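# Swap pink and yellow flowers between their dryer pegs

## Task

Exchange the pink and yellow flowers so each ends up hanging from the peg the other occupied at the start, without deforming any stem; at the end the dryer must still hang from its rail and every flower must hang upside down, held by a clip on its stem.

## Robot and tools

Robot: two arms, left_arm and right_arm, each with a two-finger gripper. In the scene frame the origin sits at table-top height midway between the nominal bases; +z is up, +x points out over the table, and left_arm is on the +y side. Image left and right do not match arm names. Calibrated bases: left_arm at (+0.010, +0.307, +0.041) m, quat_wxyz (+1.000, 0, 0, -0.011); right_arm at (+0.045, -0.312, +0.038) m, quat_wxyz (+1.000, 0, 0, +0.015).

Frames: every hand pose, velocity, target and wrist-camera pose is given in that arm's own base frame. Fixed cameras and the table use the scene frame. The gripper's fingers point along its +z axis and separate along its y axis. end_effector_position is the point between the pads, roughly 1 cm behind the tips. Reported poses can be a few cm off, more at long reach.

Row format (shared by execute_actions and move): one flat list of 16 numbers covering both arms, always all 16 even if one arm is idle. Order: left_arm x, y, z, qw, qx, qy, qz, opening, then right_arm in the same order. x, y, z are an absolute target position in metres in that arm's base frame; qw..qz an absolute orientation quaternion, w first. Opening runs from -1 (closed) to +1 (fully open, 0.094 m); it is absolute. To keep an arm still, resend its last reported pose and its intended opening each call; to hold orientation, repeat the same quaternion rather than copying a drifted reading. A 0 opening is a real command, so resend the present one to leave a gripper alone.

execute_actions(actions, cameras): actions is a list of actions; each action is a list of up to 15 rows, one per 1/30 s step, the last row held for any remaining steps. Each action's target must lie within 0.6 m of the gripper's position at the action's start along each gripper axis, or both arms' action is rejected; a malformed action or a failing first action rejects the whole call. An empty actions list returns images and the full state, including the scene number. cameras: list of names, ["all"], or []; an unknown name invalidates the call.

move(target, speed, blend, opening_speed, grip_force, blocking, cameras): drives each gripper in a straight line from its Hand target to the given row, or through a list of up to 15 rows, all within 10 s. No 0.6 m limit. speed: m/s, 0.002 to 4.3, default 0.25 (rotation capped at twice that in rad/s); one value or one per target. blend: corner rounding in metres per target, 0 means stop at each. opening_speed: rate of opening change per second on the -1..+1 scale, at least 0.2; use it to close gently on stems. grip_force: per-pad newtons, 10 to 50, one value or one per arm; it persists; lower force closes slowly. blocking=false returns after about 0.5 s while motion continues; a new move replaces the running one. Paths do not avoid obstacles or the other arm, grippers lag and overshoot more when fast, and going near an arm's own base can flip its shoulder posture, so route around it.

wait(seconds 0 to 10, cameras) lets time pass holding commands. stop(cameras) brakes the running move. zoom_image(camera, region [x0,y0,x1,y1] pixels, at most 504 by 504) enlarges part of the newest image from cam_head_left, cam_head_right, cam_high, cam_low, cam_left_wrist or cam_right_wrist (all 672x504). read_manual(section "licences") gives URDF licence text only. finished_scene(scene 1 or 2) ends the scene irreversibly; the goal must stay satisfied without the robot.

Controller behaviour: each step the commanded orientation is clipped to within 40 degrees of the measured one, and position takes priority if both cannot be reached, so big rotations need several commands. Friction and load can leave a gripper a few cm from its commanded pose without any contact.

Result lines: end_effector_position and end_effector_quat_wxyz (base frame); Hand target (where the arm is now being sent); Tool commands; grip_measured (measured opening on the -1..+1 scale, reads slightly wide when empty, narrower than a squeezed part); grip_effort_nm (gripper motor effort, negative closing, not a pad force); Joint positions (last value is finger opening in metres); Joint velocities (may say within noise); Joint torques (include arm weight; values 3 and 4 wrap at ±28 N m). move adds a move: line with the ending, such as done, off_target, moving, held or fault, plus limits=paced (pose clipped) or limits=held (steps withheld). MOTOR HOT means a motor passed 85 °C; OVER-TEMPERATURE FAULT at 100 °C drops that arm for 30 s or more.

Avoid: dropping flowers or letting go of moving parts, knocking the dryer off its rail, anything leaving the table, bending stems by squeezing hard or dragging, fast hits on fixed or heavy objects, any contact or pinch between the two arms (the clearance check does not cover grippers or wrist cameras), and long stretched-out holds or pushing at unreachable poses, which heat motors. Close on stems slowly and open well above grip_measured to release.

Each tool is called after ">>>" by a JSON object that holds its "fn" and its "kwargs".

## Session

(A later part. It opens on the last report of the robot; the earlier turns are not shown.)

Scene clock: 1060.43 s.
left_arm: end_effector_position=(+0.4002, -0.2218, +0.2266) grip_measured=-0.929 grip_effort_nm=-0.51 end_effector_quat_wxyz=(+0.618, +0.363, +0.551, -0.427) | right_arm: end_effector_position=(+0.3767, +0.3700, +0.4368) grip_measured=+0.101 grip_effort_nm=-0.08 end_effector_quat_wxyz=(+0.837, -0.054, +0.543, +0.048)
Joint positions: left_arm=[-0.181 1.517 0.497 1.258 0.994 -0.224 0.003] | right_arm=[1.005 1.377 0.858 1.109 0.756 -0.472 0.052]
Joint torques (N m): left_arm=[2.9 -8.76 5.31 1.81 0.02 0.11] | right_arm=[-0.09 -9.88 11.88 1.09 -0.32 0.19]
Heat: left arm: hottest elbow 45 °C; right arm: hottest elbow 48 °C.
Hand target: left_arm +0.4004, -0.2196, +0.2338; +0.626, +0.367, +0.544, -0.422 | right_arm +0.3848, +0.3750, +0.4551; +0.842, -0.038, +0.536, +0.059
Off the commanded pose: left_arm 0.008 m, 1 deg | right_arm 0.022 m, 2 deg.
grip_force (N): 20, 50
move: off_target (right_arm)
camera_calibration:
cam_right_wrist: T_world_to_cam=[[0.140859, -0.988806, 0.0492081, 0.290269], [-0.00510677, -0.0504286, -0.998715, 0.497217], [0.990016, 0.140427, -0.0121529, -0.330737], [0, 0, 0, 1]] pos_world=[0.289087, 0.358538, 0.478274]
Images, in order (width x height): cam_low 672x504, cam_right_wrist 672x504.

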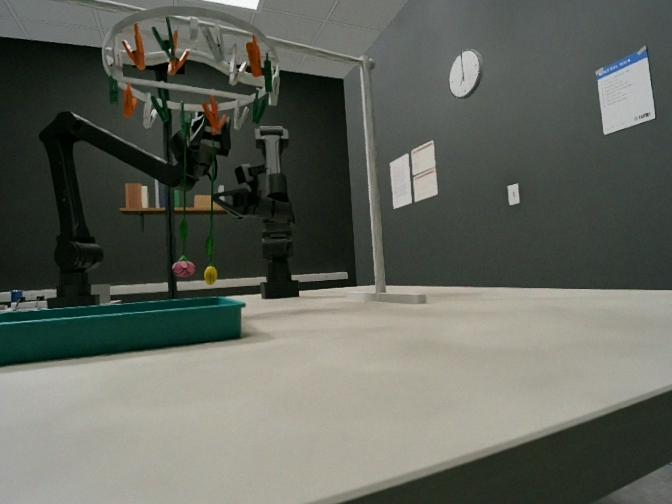

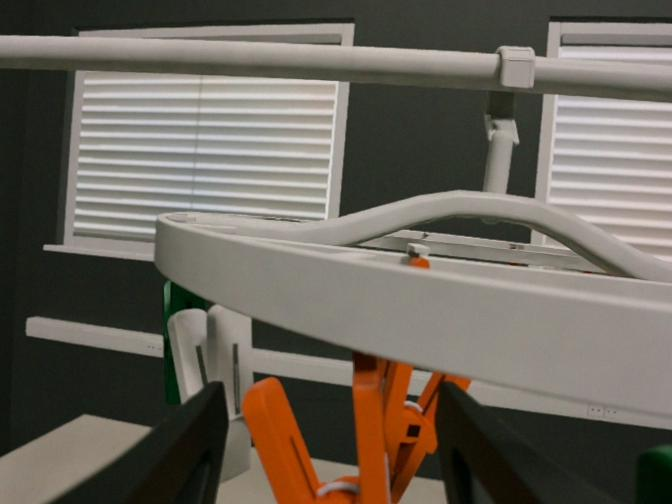

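>>> {"fn": "move", "kwargs": {"target": [0.391, -0.2150, 0.2340, 0.6257, 0.3669, 0.5439, -0.422, -0.96, 0.3858, 0.376, 0.4555, 0.8413, -0.0375, 0.5360, 0.0588, -0.66], "speed": 0.06, "opening_speed": 0.6, "cameras": ["cam_right_wrist", "cam_low", "cam_high"]}}

>>> {"fn": "zoom_image", "kwargs": {"camera": "cam_low", "region": [190, 90, 240, 150]}}

>>> {"fn": "zoom_image", "kwargs": {"camera": "cam_right_wrist", "region": [160, 304, 500, 504]}}

>>> {"fn": "zoom_image", "kwargs": {"camera": "cam_high", "region": [300, 110, 360, 190]}}

Scene clock: 1067.90 s.
left_arm: end_effector_position=(+0.3916, -0.2195, +0.2255) grip_measured=-0.929 grip_effort_nm=-0.51 end_effector_quat_wxyz=(+0.615, +0.364, +0.552, -0.429) | right_arm: end_effector_position=(+0.3779, +0.3694, +0.4391) grip_measured=-0.597 grip_effort_nm=-0.96 end_effector_quat_wxyz=(+0.837, -0.052, +0.542, +0.049)
Joint positions: left_arm=[-0.177 1.499 0.474 1.258 1.002 -0.224 0.003] | right_arm=[1.003 1.377 0.862 1.108 0.756 -0.47 0.019]
Joint torques (N m): left_arm=[3.31 -8.7 4.97 2.15 0.01 0.07] | right_arm=[0.21 -9.99 11.7 1.03 -0.29 0.2]
Heat: left arm: hottest elbow 44 °C; right arm: hottest elbow 50 °C.
Hand target: left_arm +0.3910, -0.2152, +0.2338; +0.626, +0.367, +0.544, -0.422 | right_arm +0.3850, +0.3753, +0.4551; +0.841, -0.038, +0.536, +0.059
Off the commanded pose: left_arm 0.010 m, 2 deg | right_arm 0.019 m, 2 deg.
grip_force (N): 20, 50
move: off_target (right_arm)
camera_calibration:
cam_right_wrist: T_world_to_cam=[[0.139588, -0.989223, 0.0441841, 0.292252], [-0.00293074, -0.0450335, -0.998981, 0.496746], [0.990205, 0.139316, -0.00918529, -0.332784], [0, 0, 0, 1]] pos_world=[0.290185, 0.357835, 0.48027]
Images, in order (width x height): cam_high 672x504, cam_low 672x504, cam_right_wrist 672x504.

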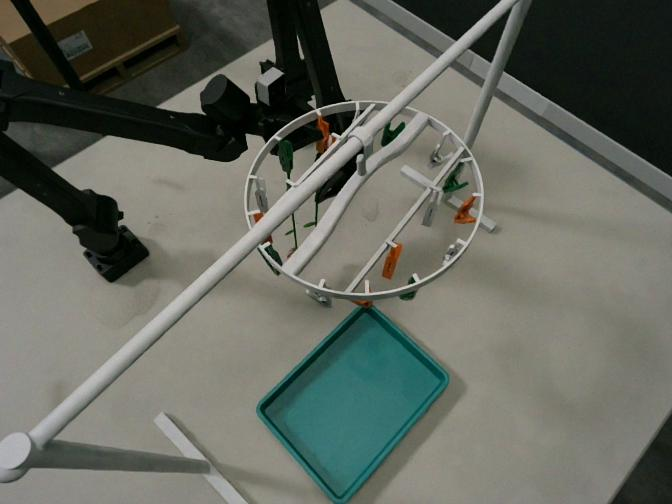

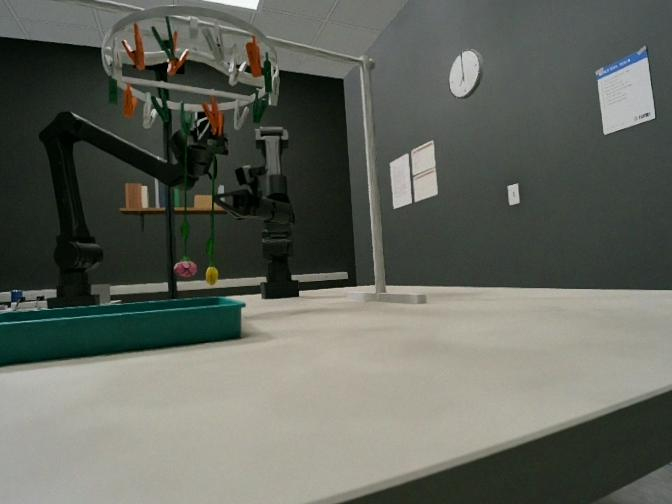

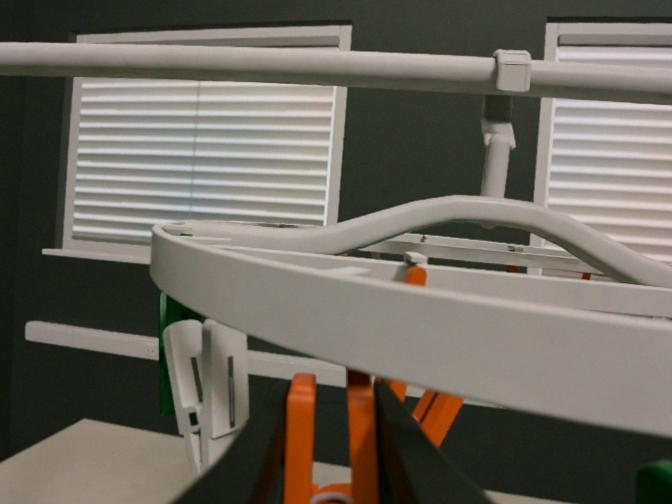

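Scaled by 8.400 from the camera's 672x504 image, which has a finer 960x720 frame.

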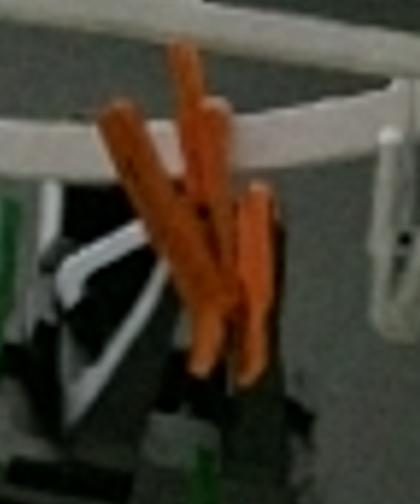

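Scaled by 1.482 from the camera's 672x504 image, which has a finer 960x720 frame.

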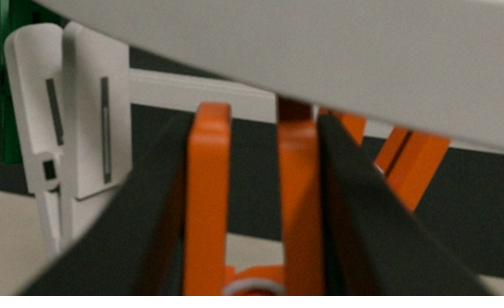

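Scaled by 6.300 from the camera's 672x504 image, which has a finer 960x720 frame.

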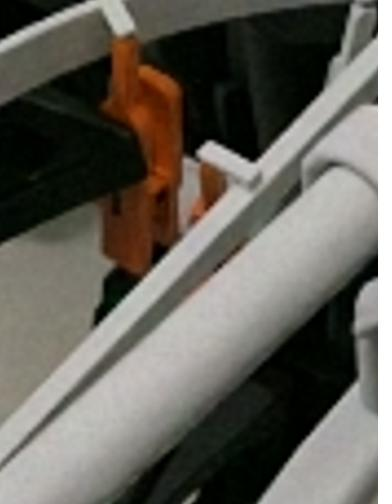

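>>> {"fn": "move", "kwargs": {"target": [0.3935, -0.2092, 0.2430, 0.6257, 0.3669, 0.5439, -0.422, -0.96, 0.3858, 0.376, 0.4555, 0.8413, -0.0375, 0.5360, 0.0588, -0.66], "speed": 0.06, "cameras": ["cam_low"]}}

>>> {"fn": "zoom_image", "kwargs": {"camera": "cam_low", "region": [190, 90, 240, 150]}}

Scene clock: 1074.43 s.
left_arm: end_effector_position=(+0.3906, -0.2128, +0.2345) grip_measured=-0.929 grip_effort_nm=-0.51 end_effector_quat_wxyz=(+0.621, +0.368, +0.546, -0.424) | right_arm: end_effector_position=(+0.3781, +0.3692, +0.4391) grip_measured=-0.603 grip_effort_nm=-1.03 end_effector_quat_wxyz=(+0.837, -0.052, +0.542, +0.049)
Joint positions: left_arm=[-0.158 1.472 0.474 1.252 1.02 -0.224 0.003] | right_arm=[1.002 1.377 0.862 1.108 0.756 -0.47 0.019]
Joint torques (N m): left_arm=[3.31 -8.47 5.86 1.26 0 -0.05] | right_arm=[0.21 -9.88 11.69 1.07 -0.29 0.19]
Heat: left arm: hottest elbow 44 °C; right arm: hottest elbow 50 °C.
Hand target: left_arm +0.3935, -0.2092, +0.2430; +0.626, +0.367, +0.544, -0.422 | right_arm +0.3851, +0.3751, +0.4551; +0.841, -0.038, +0.536, +0.059
Off the commanded pose: left_arm 0.010 m, 1 deg | right_arm 0.019 m, 2 deg.
grip_force (N): 20, 50
move: off_target (right_arm)
Images, in order (width x height): cam_low 672x504.

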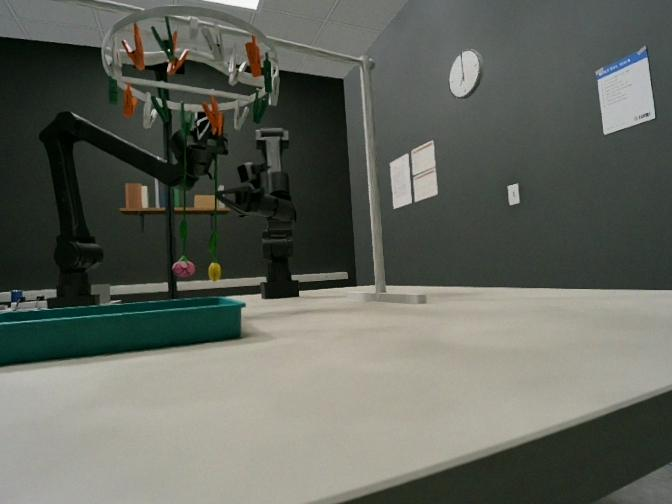

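Scaled by 8.400 from the camera's 672x504 image, which has a finer 960x720 frame.

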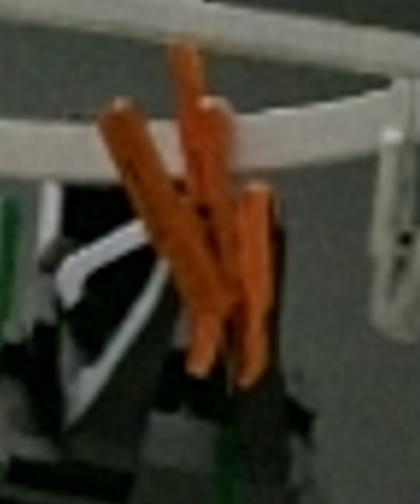

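>>> {"fn": "move", "kwargs": {"target": [0.3985, -0.2092, 0.2700, 0.6257, 0.3669, 0.5439, -0.422, -0.96, 0.3858, 0.376, 0.4555, 0.8413, -0.0375, 0.5360, 0.0588, -0.66], "speed": 0.05, "cameras": ["cam_low", "cam_high"]}}

>>> {"fn": "zoom_image", "kwargs": {"camera": "cam_low", "region": [190, 90, 240, 150]}}

>>> {"fn": "zoom_image", "kwargs": {"camera": "cam_high", "region": [300, 110, 360, 190]}}

Scene clock: 1079.43 s.
left_arm: end_effector_position=(+0.3863, -0.2113, +0.2478) grip_measured=-0.929 grip_effort_nm=-0.51 end_effector_quat_wxyz=(+0.611, +0.362, +0.558, -0.429) | right_arm: end_effector_position=(+0.3781, +0.3692, +0.4391) grip_measured=-0.603 grip_effort_nm=-1.03 end_effector_quat_wxyz=(+0.837, -0.052, +0.542, +0.049)
Joint positions: left_arm=[-0.155 1.393 0.474 1.14 1.022 -0.227 0.003] | right_arm=[1.002 1.377 0.862 1.108 0.756 -0.47 0.019]
Joint torques (N m): left_arm=[3.31 -7.88 8.83 1.25 0.03 -0.03] | right_arm=[0.26 -9.88 11.63 1.01 -0.29 0.2]
Heat: left arm: hottest elbow 44 °C; right arm: hottest elbow 51 °C.
Hand target: left_arm +0.3975, -0.2088, +0.2701; +0.626, +0.367, +0.544, -0.422 | right_arm +0.3851, +0.3751, +0.4551; +0.841, -0.038, +0.536, +0.059
Off the commanded pose: left_arm 0.025 m, 3 deg | right_arm 0.019 m, 2 deg.
grip_force (N): 20, 50
move: off_target (left_arm, right_arm)
Images, in order (width x height): cam_high 672x504, cam_low 672x504.

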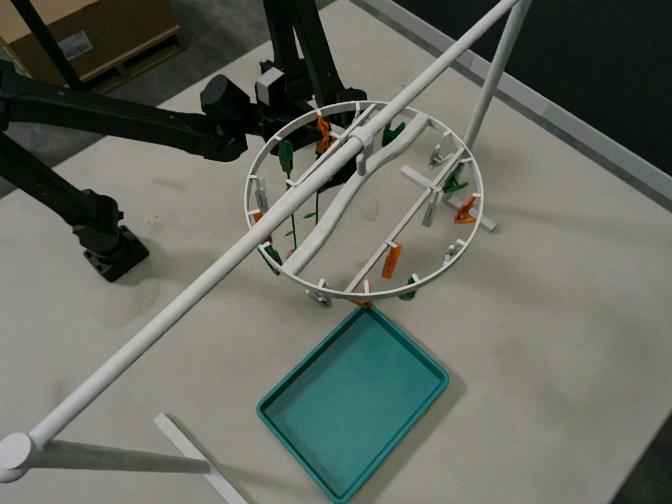

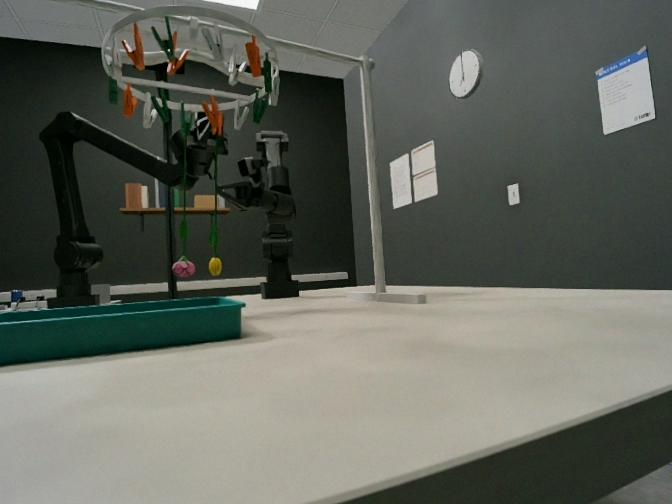

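Scaled by 8.400 from the camera's 672x504 image, which has a finer 960x720 frame.

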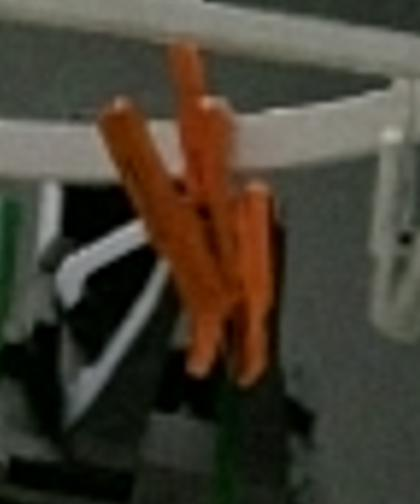

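Scaled by 6.300 from the camera's 672x504 image, which has a finer 960x720 frame.

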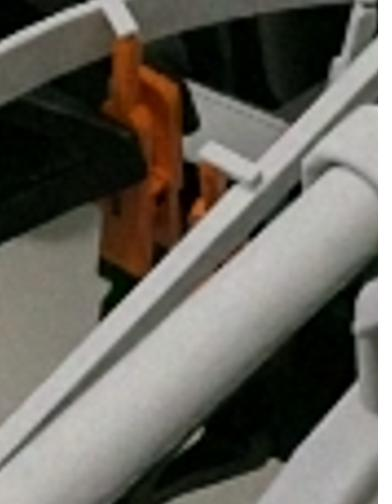

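>>> {"fn": "move", "kwargs": {"target": [0.4075, -0.2085, 0.2790, 0.6257, 0.3669, 0.5439, -0.422, -0.96, 0.3858, 0.376, 0.4555, 0.8413, -0.0375, 0.5360, 0.0588, -0.66], "speed": 0.05, "cameras": ["cam_low", "cam_high"]}}

>>> {"fn": "zoom_image", "kwargs": {"camera": "cam_low", "region": [190, 90, 240, 150]}}

>>> {"fn": "zoom_image", "kwargs": {"camera": "cam_high", "region": [305, 125, 345, 175]}}

Scene clock: 1085.33 s.
left_arm: end_effector_position=(+0.3958, -0.2107, +0.2565) grip_measured=-0.929 grip_effort_nm=-0.51 end_effector_quat_wxyz=(+0.612, +0.363, +0.557, -0.428) | right_arm: end_effector_position=(+0.3781, +0.3692, +0.4391) grip_measured=-0.603 grip_effort_nm=-1.03 end_effector_quat_wxyz=(+0.837, -0.052, +0.542, +0.049)
Joint positions: left_arm=[-0.149 1.389 0.506 1.108 1.028 -0.227 0.003] | right_arm=[1.002 1.377 0.862 1.108 0.756 -0.47 0.019]
Joint torques (N m): left_arm=[3.31 -8.06 9.03 1.33 0.02 -0.06] | right_arm=[0.26 -9.7 11.67 1.09 -0.29 0.19]
Heat: left arm: hottest elbow 44 °C; right arm: hottest elbow 51 °C.
Hand target: left_arm +0.4065, -0.2081, +0.2791; +0.626, +0.367, +0.544, -0.422 | right_arm +0.3851, +0.3751, +0.4551; +0.841, -0.038, +0.536, +0.059
Off the commanded pose: left_arm 0.025 m, 2 deg | right_arm 0.019 m, 2 deg.
grip_force (N): 20, 50
move: off_target (left_arm, right_arm)
Images, in order (width x height): cam_high 672x504, cam_low 672x504.

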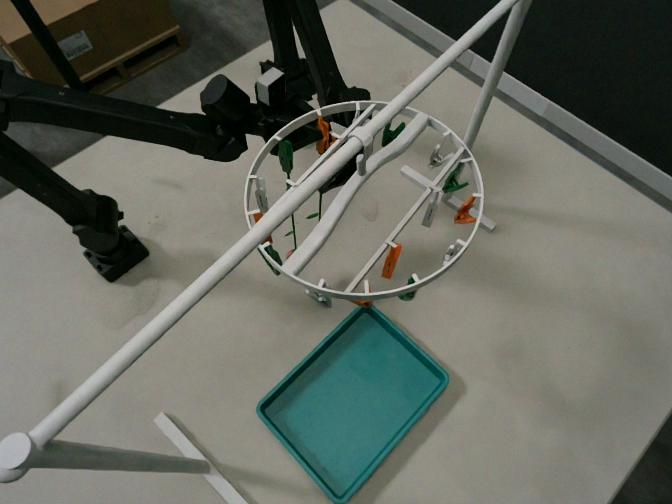

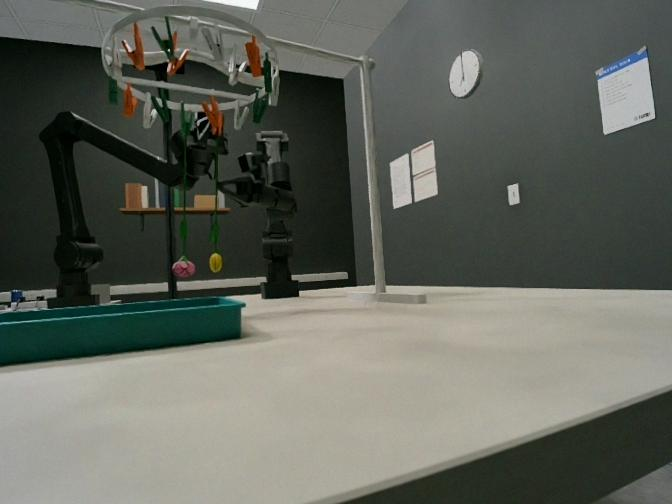

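Scaled by 8.400 from the camera's 672x504 image, which has a finer 960x720 frame.

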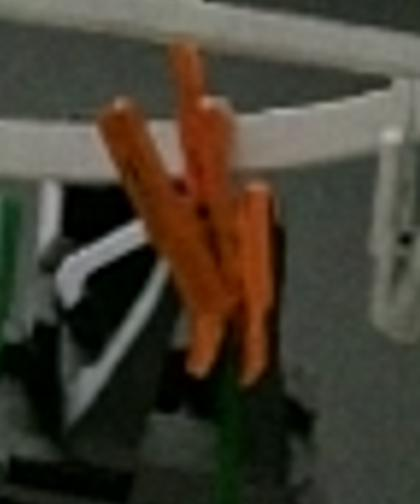

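Scaled by 10.080 from the camera's 672x504 image, which has a finer 960x720 frame.

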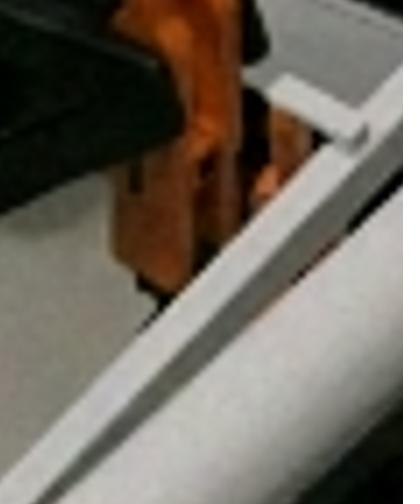

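>>> {"fn": "move", "kwargs": {"target": [0.4055, -0.2085, 0.2880, 0.6257, 0.3669, 0.5439, -0.422, -0.96, 0.3858, 0.376, 0.4555, 0.8413, -0.0375, 0.5360, 0.0588, -0.66], "speed": 0.05, "cameras": ["cam_low", "cam_high"]}}

>>> {"fn": "zoom_image", "kwargs": {"camera": "cam_low", "region": [200, 105, 230, 145]}}

>>> {"fn": "zoom_image", "kwargs": {"camera": "cam_high", "region": [305, 125, 345, 175]}}

Scene clock: 1090.23 s.
left_arm: end_effector_position=(+0.3941, -0.2104, +0.2642) grip_measured=-0.929 grip_effort_nm=-0.51 end_effector_quat_wxyz=(+0.611, +0.363, +0.558, -0.429) | right_arm: end_effector_position=(+0.3781, +0.3692, +0.4391) grip_measured=-0.603 grip_effort_nm=-1.03 end_effector_quat_wxyz=(+0.837, -0.052, +0.542, +0.049)
Joint positions: left_arm=[-0.149 1.359 0.51 1.072 1.028 -0.227 0.003] | right_arm=[1.002 1.377 0.862 1.108 0.756 -0.47 0.019]
Joint torques (N m): left_arm=[3.25 -7.88 9.29 1.24 -0.01 -0.05] | right_arm=[0.32 -9.64 11.66 1.06 -0.29 0.18]
Heat: left arm: hottest elbow 45 °C; right arm: hottest elbow 51 °C.
Hand target: left_arm +0.4044, -0.2081, +0.2879; +0.626, +0.367, +0.544, -0.422 | right_arm +0.3851, +0.3751, +0.4551; +0.841, -0.038, +0.536, +0.059
Off the commanded pose: left_arm 0.026 m, 3 deg | right_arm 0.019 m, 2 deg.
grip_force (N): 20, 50
move: off_target (left_arm, right_arm)
Images, in order (width x height): cam_high 672x504, cam_low 672x504.

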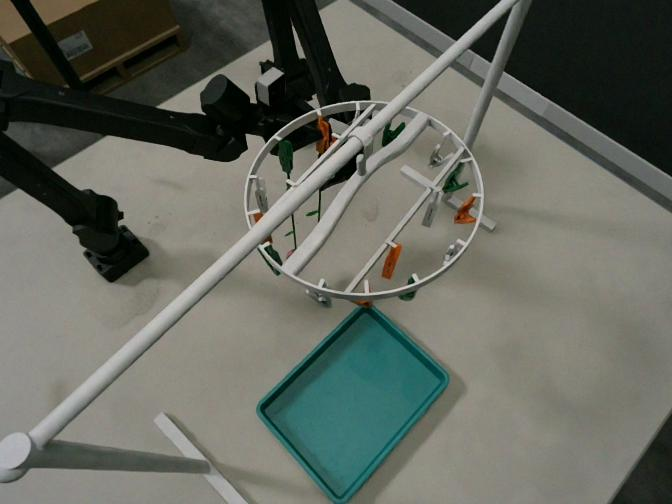

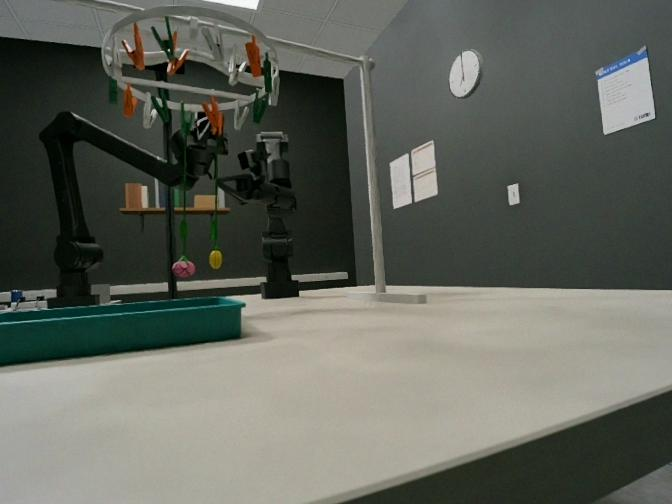

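Scaled by 12.600 from the camera's 672x504 image, which has a finer 960x720 frame.

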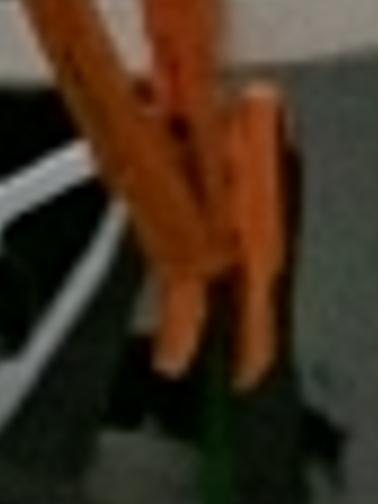

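Scaled by 10.080 from the camera's 672x504 image, which has a finer 960x720 frame.

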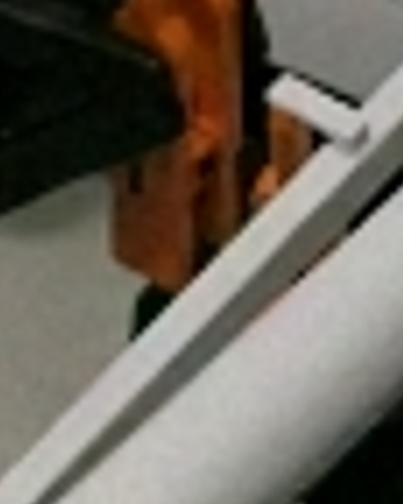

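>>> {"fn": "move", "kwargs": {"target": [0.4055, -0.2085, 0.2880, 0.6257, 0.3669, 0.5439, -0.422, -0.96, 0.3858, 0.376, 0.4555, 0.8413, -0.0375, 0.5360, 0.0588, -0.1], "speed": 0.05, "opening_speed": 0.4, "cameras": ["cam_low", "cam_right_wrist"]}}

>>> {"fn": "zoom_image", "kwargs": {"camera": "cam_low", "region": [190, 90, 240, 150]}}

>>> {"fn": "zoom_image", "kwargs": {"camera": "cam_right_wrist", "region": [160, 304, 500, 504]}}

Scene clock: 1095.23 s.
left_arm: end_effector_position=(+0.3939, -0.2104, +0.2647) grip_measured=-0.929 grip_effort_nm=-0.51 end_effector_quat_wxyz=(+0.611, +0.363, +0.558, -0.429) | right_arm: end_effector_position=(+0.3784, +0.3698, +0.4384) grip_measured=-0.102 grip_effort_nm=0.08 end_effector_quat_wxyz=(+0.837, -0.053, +0.543, +0.048)
Joint positions: left_arm=[-0.149 1.358 0.51 1.072 1.028 -0.227 0.003] | right_arm=[1.002 1.378 0.862 1.107 0.754 -0.47 0.042]
Joint torques (N m): left_arm=[3.19 -7.94 9.32 1.26 -0.01 -0.05] | right_arm=[0.44 -9.99 11.63 1.09 -0.24 0.16]
Heat: left arm: hottest elbow 46 °C; right arm: hottest elbow 52 °C.
Hand target: left_arm +0.4044, -0.2081, +0.2880; +0.626, +0.367, +0.544, -0.422 | right_arm +0.3851, +0.3751, +0.4552; +0.841, -0.038, +0.536, +0.059
Off the commanded pose: left_arm 0.026 m, 2 deg | right_arm 0.020 m, 2 deg.
grip_force (N): 20, 50
move: off_target (left_arm, right_arm)
camera_calibration:
cam_right_wrist: T_world_to_cam=[[0.140059, -0.989063, 0.046235, 0.291432], [-0.00383917, -0.0472374, -0.998876, 0.497071], [0.990136, 0.139724, -0.0104132, -0.332879], [0, 0, 0, 1]] pos_world=[0.290686, 0.358236, 0.479572]
Images, in order (width x height): cam_low 672x504, cam_right_wrist 672x504.

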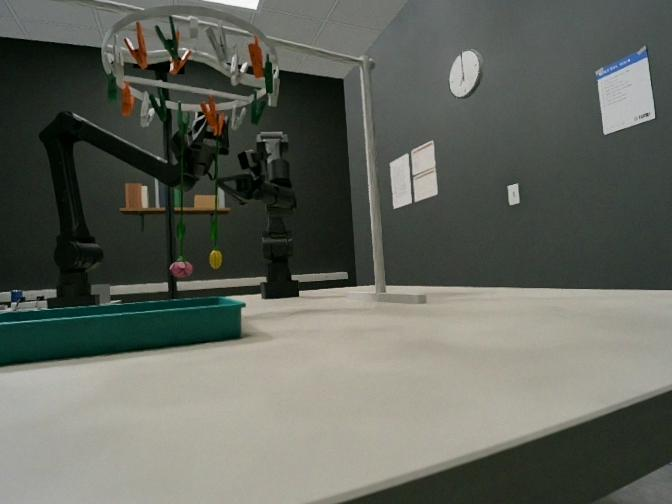

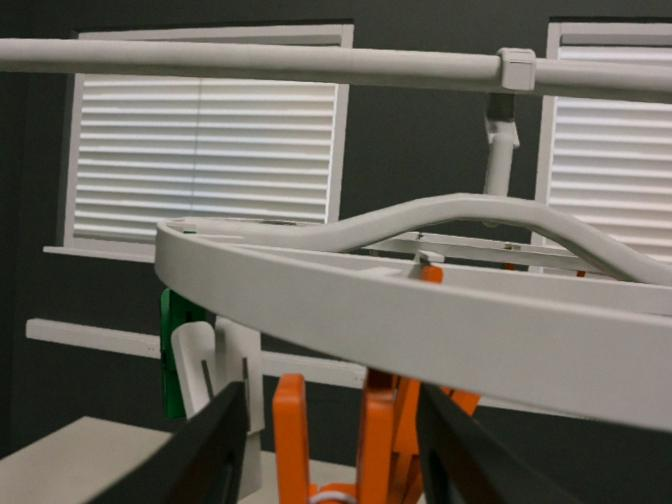

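Scaled by 8.400 from the camera's 672x504 image, which has a finer 960x720 frame.

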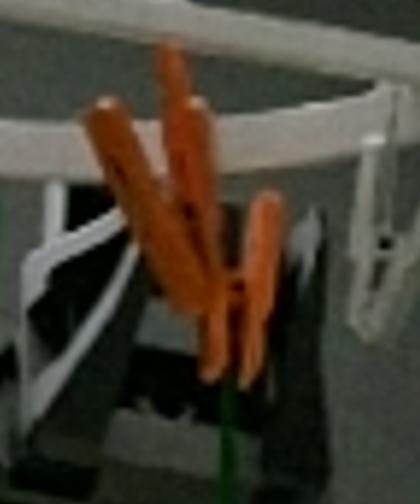

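Scaled by 1.482 from the camera's 672x504 image, which has a finer 960x720 frame.

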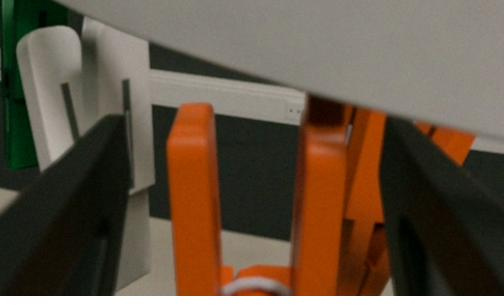

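>>> {"fn": "move", "kwargs": {"target": [[0.4055, -0.2085, 0.2880, 0.6257, 0.3669, 0.5439, -0.422, 0.0, 0.3858, 0.376, 0.4555, 0.8413, -0.0375, 0.5360, 0.0588, 0.25], [0.365, -0.117, 0.265, 0.6257, 0.3669, 0.5439, -0.422, 0.0, 0.285, 0.36, 0.45, 0.8413, -0.0375, 0.5360, 0.0588, 0.25], [0.330, -0.225, 0.238, 0.6840, 0.2773, 0.5946, -0.3189, -0.2, 0.268, 0.263, 0.44, 0.8402, -0.0468, 0.5353, 0.0735, 0.25]], "speed": 0.2, "opening_speed": 0.7, "cameras": ["all"]}}

>>> {"fn": "zoom_image", "kwargs": {"camera": "cam_right_wrist", "region": [220, 264, 500, 504]}}

>>> {"fn": "zoom_image", "kwargs": {"camera": "cam_low", "region": [120, 60, 280, 290]}}

Scene clock: 1133.37 s.
left_arm: end_effector_position=(+0.3320, -0.2221, +0.2337) grip_measured=-0.198 grip_effort_nm=-0.12 end_effector_quat_wxyz=(+0.681, +0.272, +0.599, -0.320) | right_arm: end_effector_position=(+0.2658, +0.2662, +0.4462) grip_measured=+0.249 grip_effort_nm=0.08 end_effector_quat_wxyz=(+0.843, -0.047, +0.531, +0.074)
Joint positions: left_arm=[-0.389 1.169 0.24 1.079 0.472 -0.082 0.038] | right_arm=[1.137 0.95 0.534 1.11 0.833 -0.553 0.059]
Joint torques (N m): left_arm=[1.85 -4.78 6.13 1.57 -0.11 0.18] | right_arm=[-0.26 -3.43 7.25 0.92 -0.4 0.19]
Heat: left arm: hottest elbow 49 °C; right arm: hottest elbow 52 °C.
Hand target: left_arm +0.3299, -0.2249, +0.2380; +0.684, +0.277, +0.594, -0.319 | right_arm +0.2679, +0.2630, +0.4401; +0.840, -0.047, +0.535, +0.073
Off the commanded pose: left_arm 0.006 m, 1 deg | right_arm 0.007 m, 1 deg.
grip_force (N): 20, 50
move: done
camera_calibration:
cam_left_wrist: T_world_to_cam=[[-0.757924, -0.652343, 0.000204469, 0.106578], [-0.193508, 0.224527, -0.955062, 0.37506], [0.622982, -0.723903, -0.296408, -0.205926], [0, 0, 0, 1]] pos_world=[0.281643, -0.163756, 0.297145]
cam_right_wrist: T_world_to_cam=[[0.176004, -0.984329, 0.0108682, 0.20927], [0.0186087, -0.00771164, -0.999797, 0.483566], [0.984214, 0.176171, 0.0169598, -0.227236], [0, 0, 0, 1]] pos_world=[0.177818, 0.249752, 0.485048]

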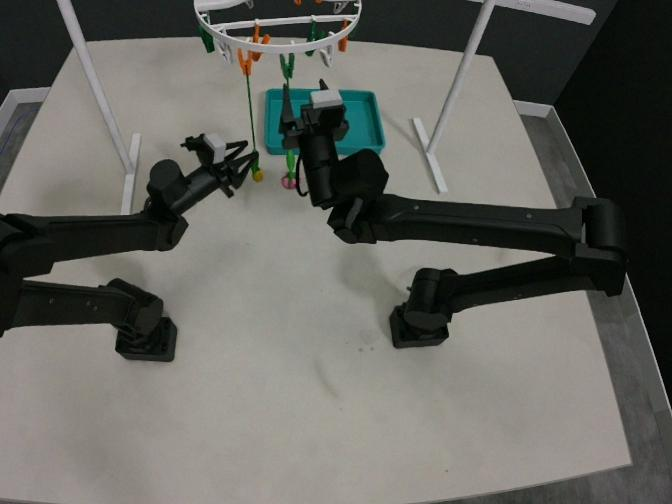

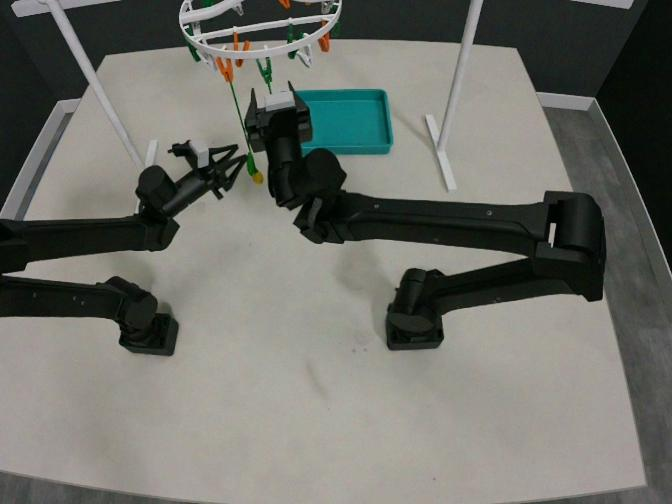

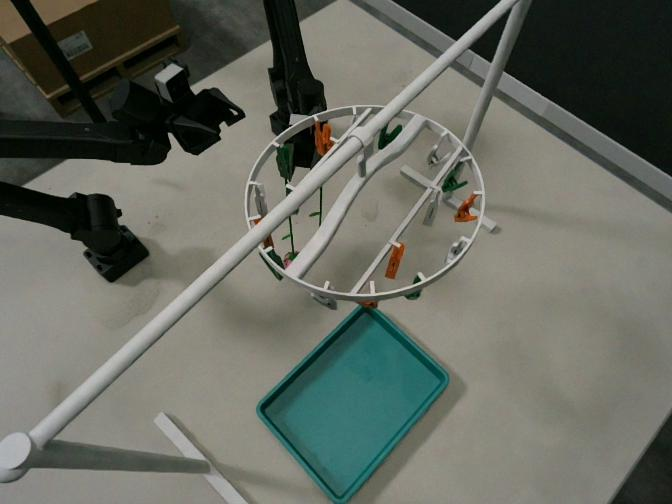

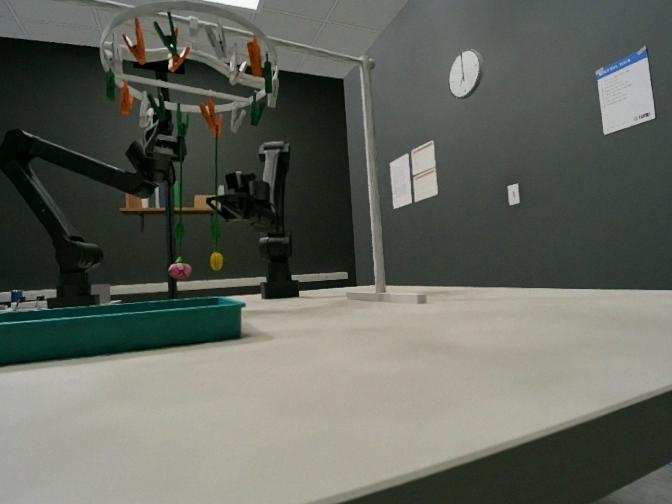

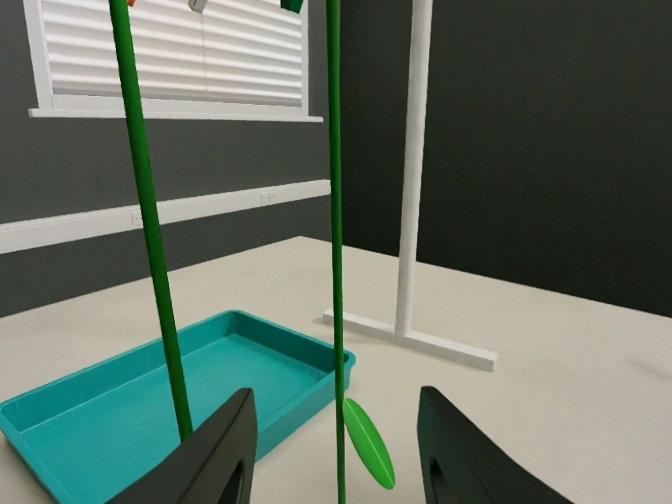

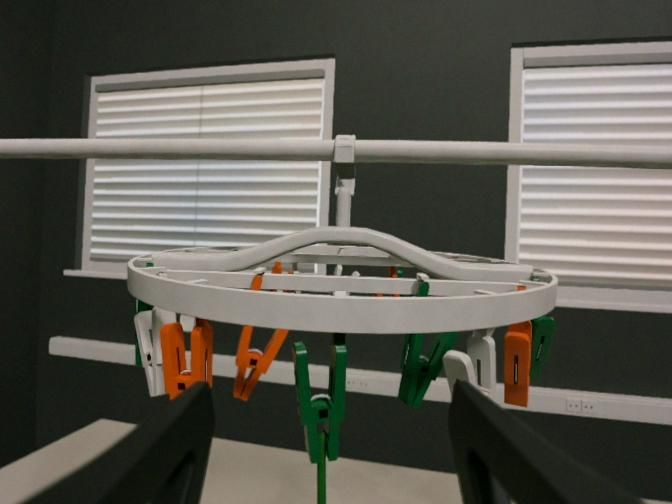

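Scaled by 1.800 from the camera's 672x504 image, which has a finer 960x720 frame.

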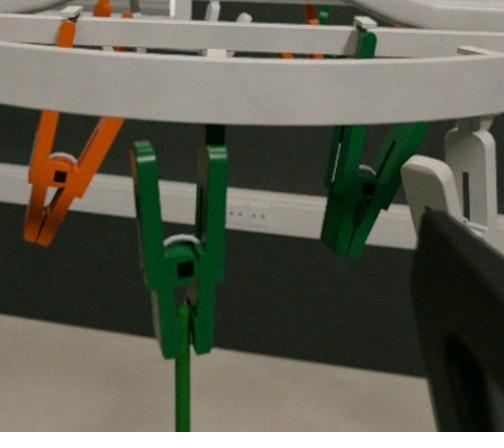

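Scaled by 2.191 from the camera's 672x504 image, which has a finer 960x720 frame.

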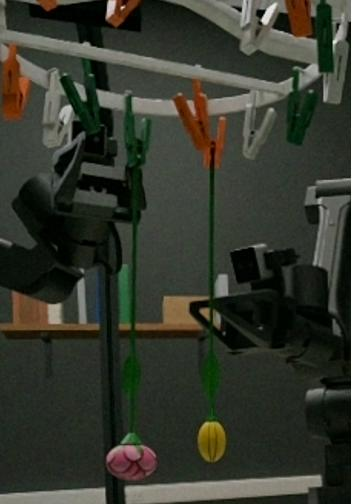

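>>> {"fn": "move", "kwargs": {"target": [0.4063, -0.3018, 0.249, 0.6840, 0.2773, 0.5946, -0.3189, -0.2, 0.3815, 0.2965, 0.451, 0.8341, -0.0794, 0.5314, 0.1247, -0.05], "speed": 0.1, "cameras": ["cam_left_wrist", "cam_right_wrist", "cam_low", "cam_head_left"]}}

>>> {"fn": "zoom_image", "kwargs": {"camera": "cam_right_wrist", "region": [160, 304, 500, 504]}}

Scene clock: 1159.57 s.
left_arm: end_effector_position=(+0.3962, -0.2909, +0.2383) grip_measured=-0.198 grip_effort_nm=-0.12 end_effector_quat_wxyz=(+0.677, +0.273, +0.604, -0.320) | right_arm: end_effector_position=(+0.3721, +0.2927, +0.4269) grip_measured=-0.049 grip_effort_nm=-0.08 end_effector_quat_wxyz=(+0.827, -0.096, +0.542, +0.115)
Joint positions: left_arm=[-0.51 1.404 0.467 1.067 0.352 -0.062 0.038] | right_arm=[0.838 1.134 0.652 0.942 0.479 -0.261 0.045]
Joint torques (N m): left_arm=[1.79 -5.95 8.9 1.63 -0.1 0.18] | right_arm=[0.03 -5.66 12.4 1.32 -0.21 0.2]
Heat: left arm: hottest elbow 46 °C; right arm: hottest elbow 49 °C.
Hand target: left_arm +0.4055, -0.3013, +0.2492; +0.684, +0.277, +0.594, -0.319 | right_arm +0.3801, +0.2954, +0.4507; +0.834, -0.079, +0.531, +0.125
Off the commanded pose: left_arm 0.018 m, 1 deg | right_arm 0.026 m, 3 deg.
grip_force (N): 20, 50
move: off_target (left_arm, right_arm)
camera_calibration:
cam_left_wrist: T_world_to_cam=[[-0.757758, -0.652525, 0.00372922, 0.109381], [-0.20321, 0.230544, -0.951607, 0.412035], [0.620087, -0.721845, -0.307296, -0.290002], [0, 0, 0, 1]] pos_world=[0.34644, -0.232955, 0.302571]
cam_right_wrist: T_world_to_cam=[[0.295048, -0.954461, 0.0441721, 0.149702], [-0.00875094, -0.0489276, -0.998764, 0.484293], [0.955442, 0.294297, -0.0227884, -0.343171], [0, 0, 0, 1]] pos_world=[0.287949, 0.267575, 0.469262]
Images, in order (width x height): cam_head_left 672x504, cam_low 672x504, cam_left_wrist 672x504, cam_right_wrist 672x504.

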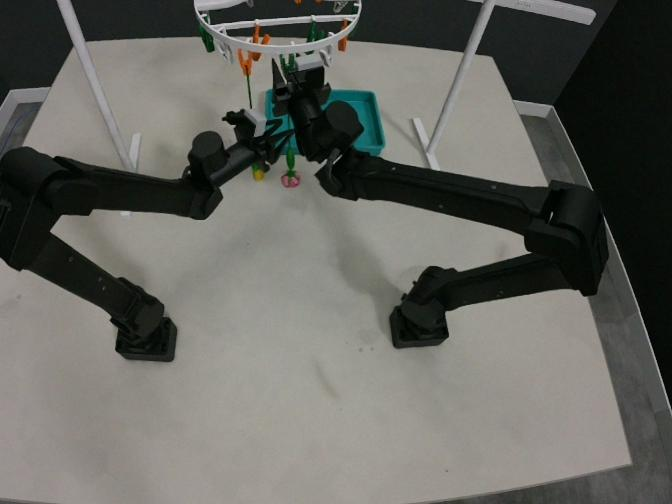

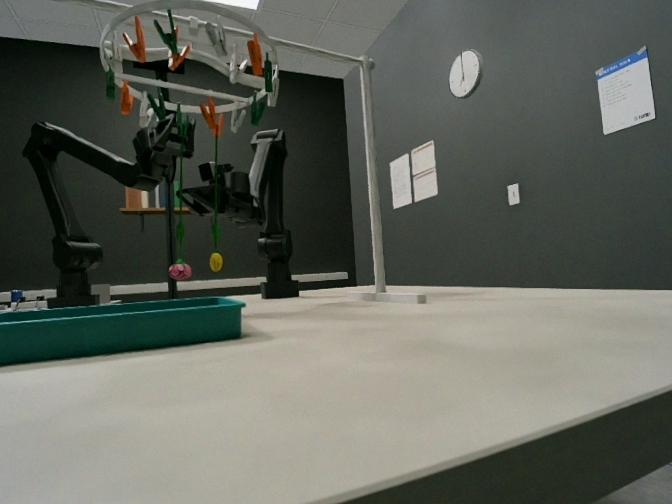

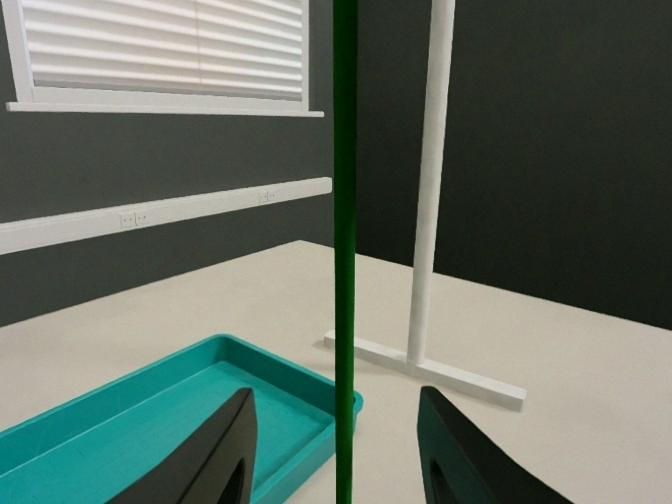

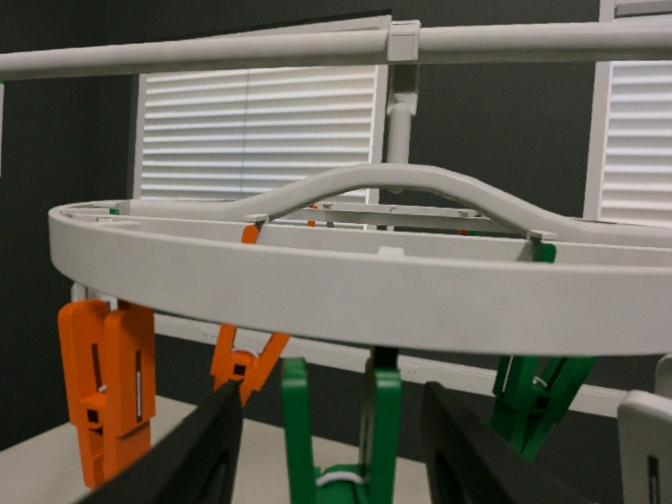

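Scaled by 1.482 from the camera's 672x504 image, which has a finer 960x720 frame.

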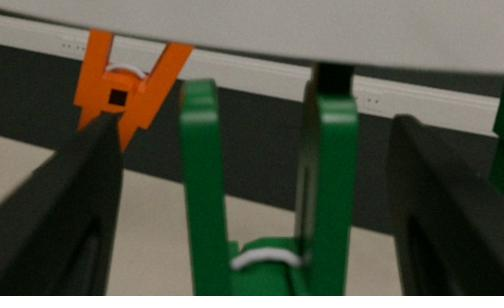

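>>> {"fn": "move", "kwargs": {"target": [[0.4103, -0.3065, 0.249, 0.6840, 0.2773, 0.5946, -0.3189, -0.2, 0.3815, 0.2965, 0.451, 0.8341, -0.0794, 0.5314, 0.1247, -0.3], [0.4103, -0.3065, 0.249, 0.6840, 0.2773, 0.5946, -0.3189, -0.96, 0.3815, 0.2965, 0.451, 0.8341, -0.0794, 0.5314, 0.1247, -0.35]], "speed": 0.06, "opening_speed": 0.6, "cameras": ["cam_left_wrist", "cam_right_wrist"]}}

Scene clock: 1169.80 s.
left_arm: end_effector_position=(+0.4003, -0.2953, +0.2386) grip_measured=-0.928 grip_effort_nm=-0.49 end_effector_quat_wxyz=(+0.678, +0.273, +0.603, -0.319) | right_arm: end_effector_position=(+0.3722, +0.2928, +0.4268) grip_measured=-0.349 grip_effort_nm=-0.08 end_effector_quat_wxyz=(+0.827, -0.096, +0.542, +0.115)
Joint positions: left_arm=[-0.516 1.418 0.483 1.067 0.346 -0.06 0.003] | right_arm=[0.838 1.134 0.652 0.942 0.479 -0.261 0.031]
Joint torques (N m): left_arm=[1.85 -6.18 8.91 1.58 -0.09 0.16] | right_arm=[-0.09 -5.77 12.42 1.35 -0.2 0.19]
Heat: left arm: hottest elbow 48 °C; right arm: hottest elbow 49 °C.
Hand target: left_arm +0.4095, -0.3060, +0.2491; +0.684, +0.277, +0.595, -0.319 | right_arm +0.3802, +0.2955, +0.4507; +0.834, -0.080, +0.531, +0.125
Off the commanded pose: left_arm 0.018 m, 1 deg | right_arm 0.026 m, 3 deg.
grip_force (N): 20, 50
move: off_target (left_arm, right_arm); target 2's new opening was sent with right_arm's hand 0.026 m and 3 deg from that target
camera_calibration:
cam_left_wrist: T_world_to_cam=[[-0.757409, -0.652937, 0.00230215, 0.109761], [-0.201656, 0.230565, -0.951932, 0.413746], [0.621021, -0.721466, -0.3063, -0.296241], [0, 0, 0, 1]] pos_world=[0.35054, -0.237456, 0.302867]
cam_right_wrist: T_world_to_cam=[[0.295357, -0.95439, 0.0436361, 0.149851], [-0.00917366, -0.0485047, -0.998781, 0.484209], [0.955343, 0.294596, -0.0230814, -0.343088], [0, 0, 0, 1]] pos_world=[0.287949, 0.267575, 0.469161]
Images, in order (width x height): cam_left_wrist 672x504, cam_right_wrist 672x504.

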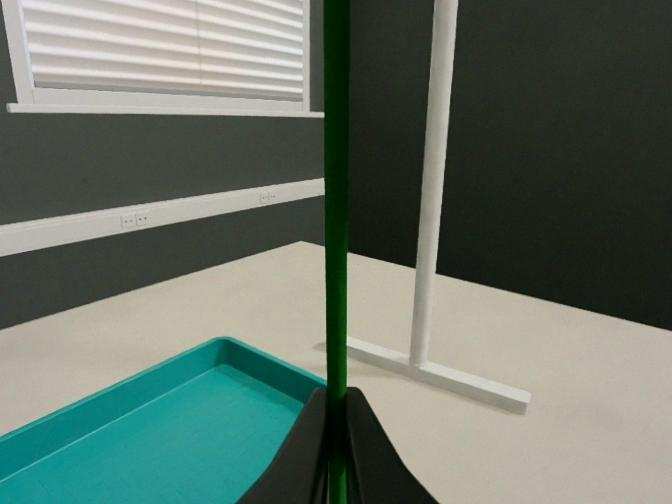

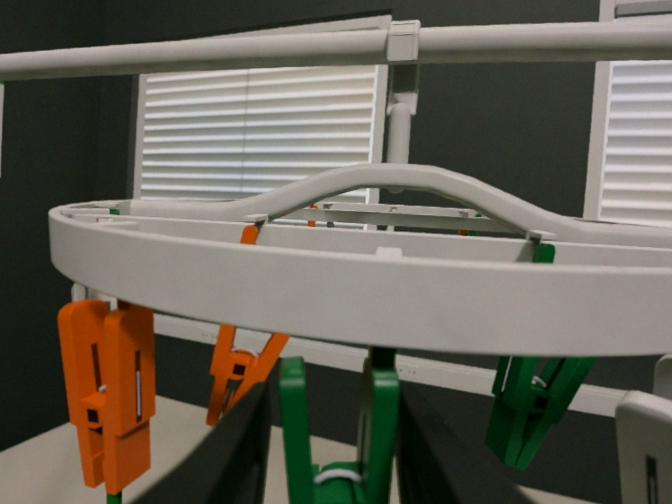

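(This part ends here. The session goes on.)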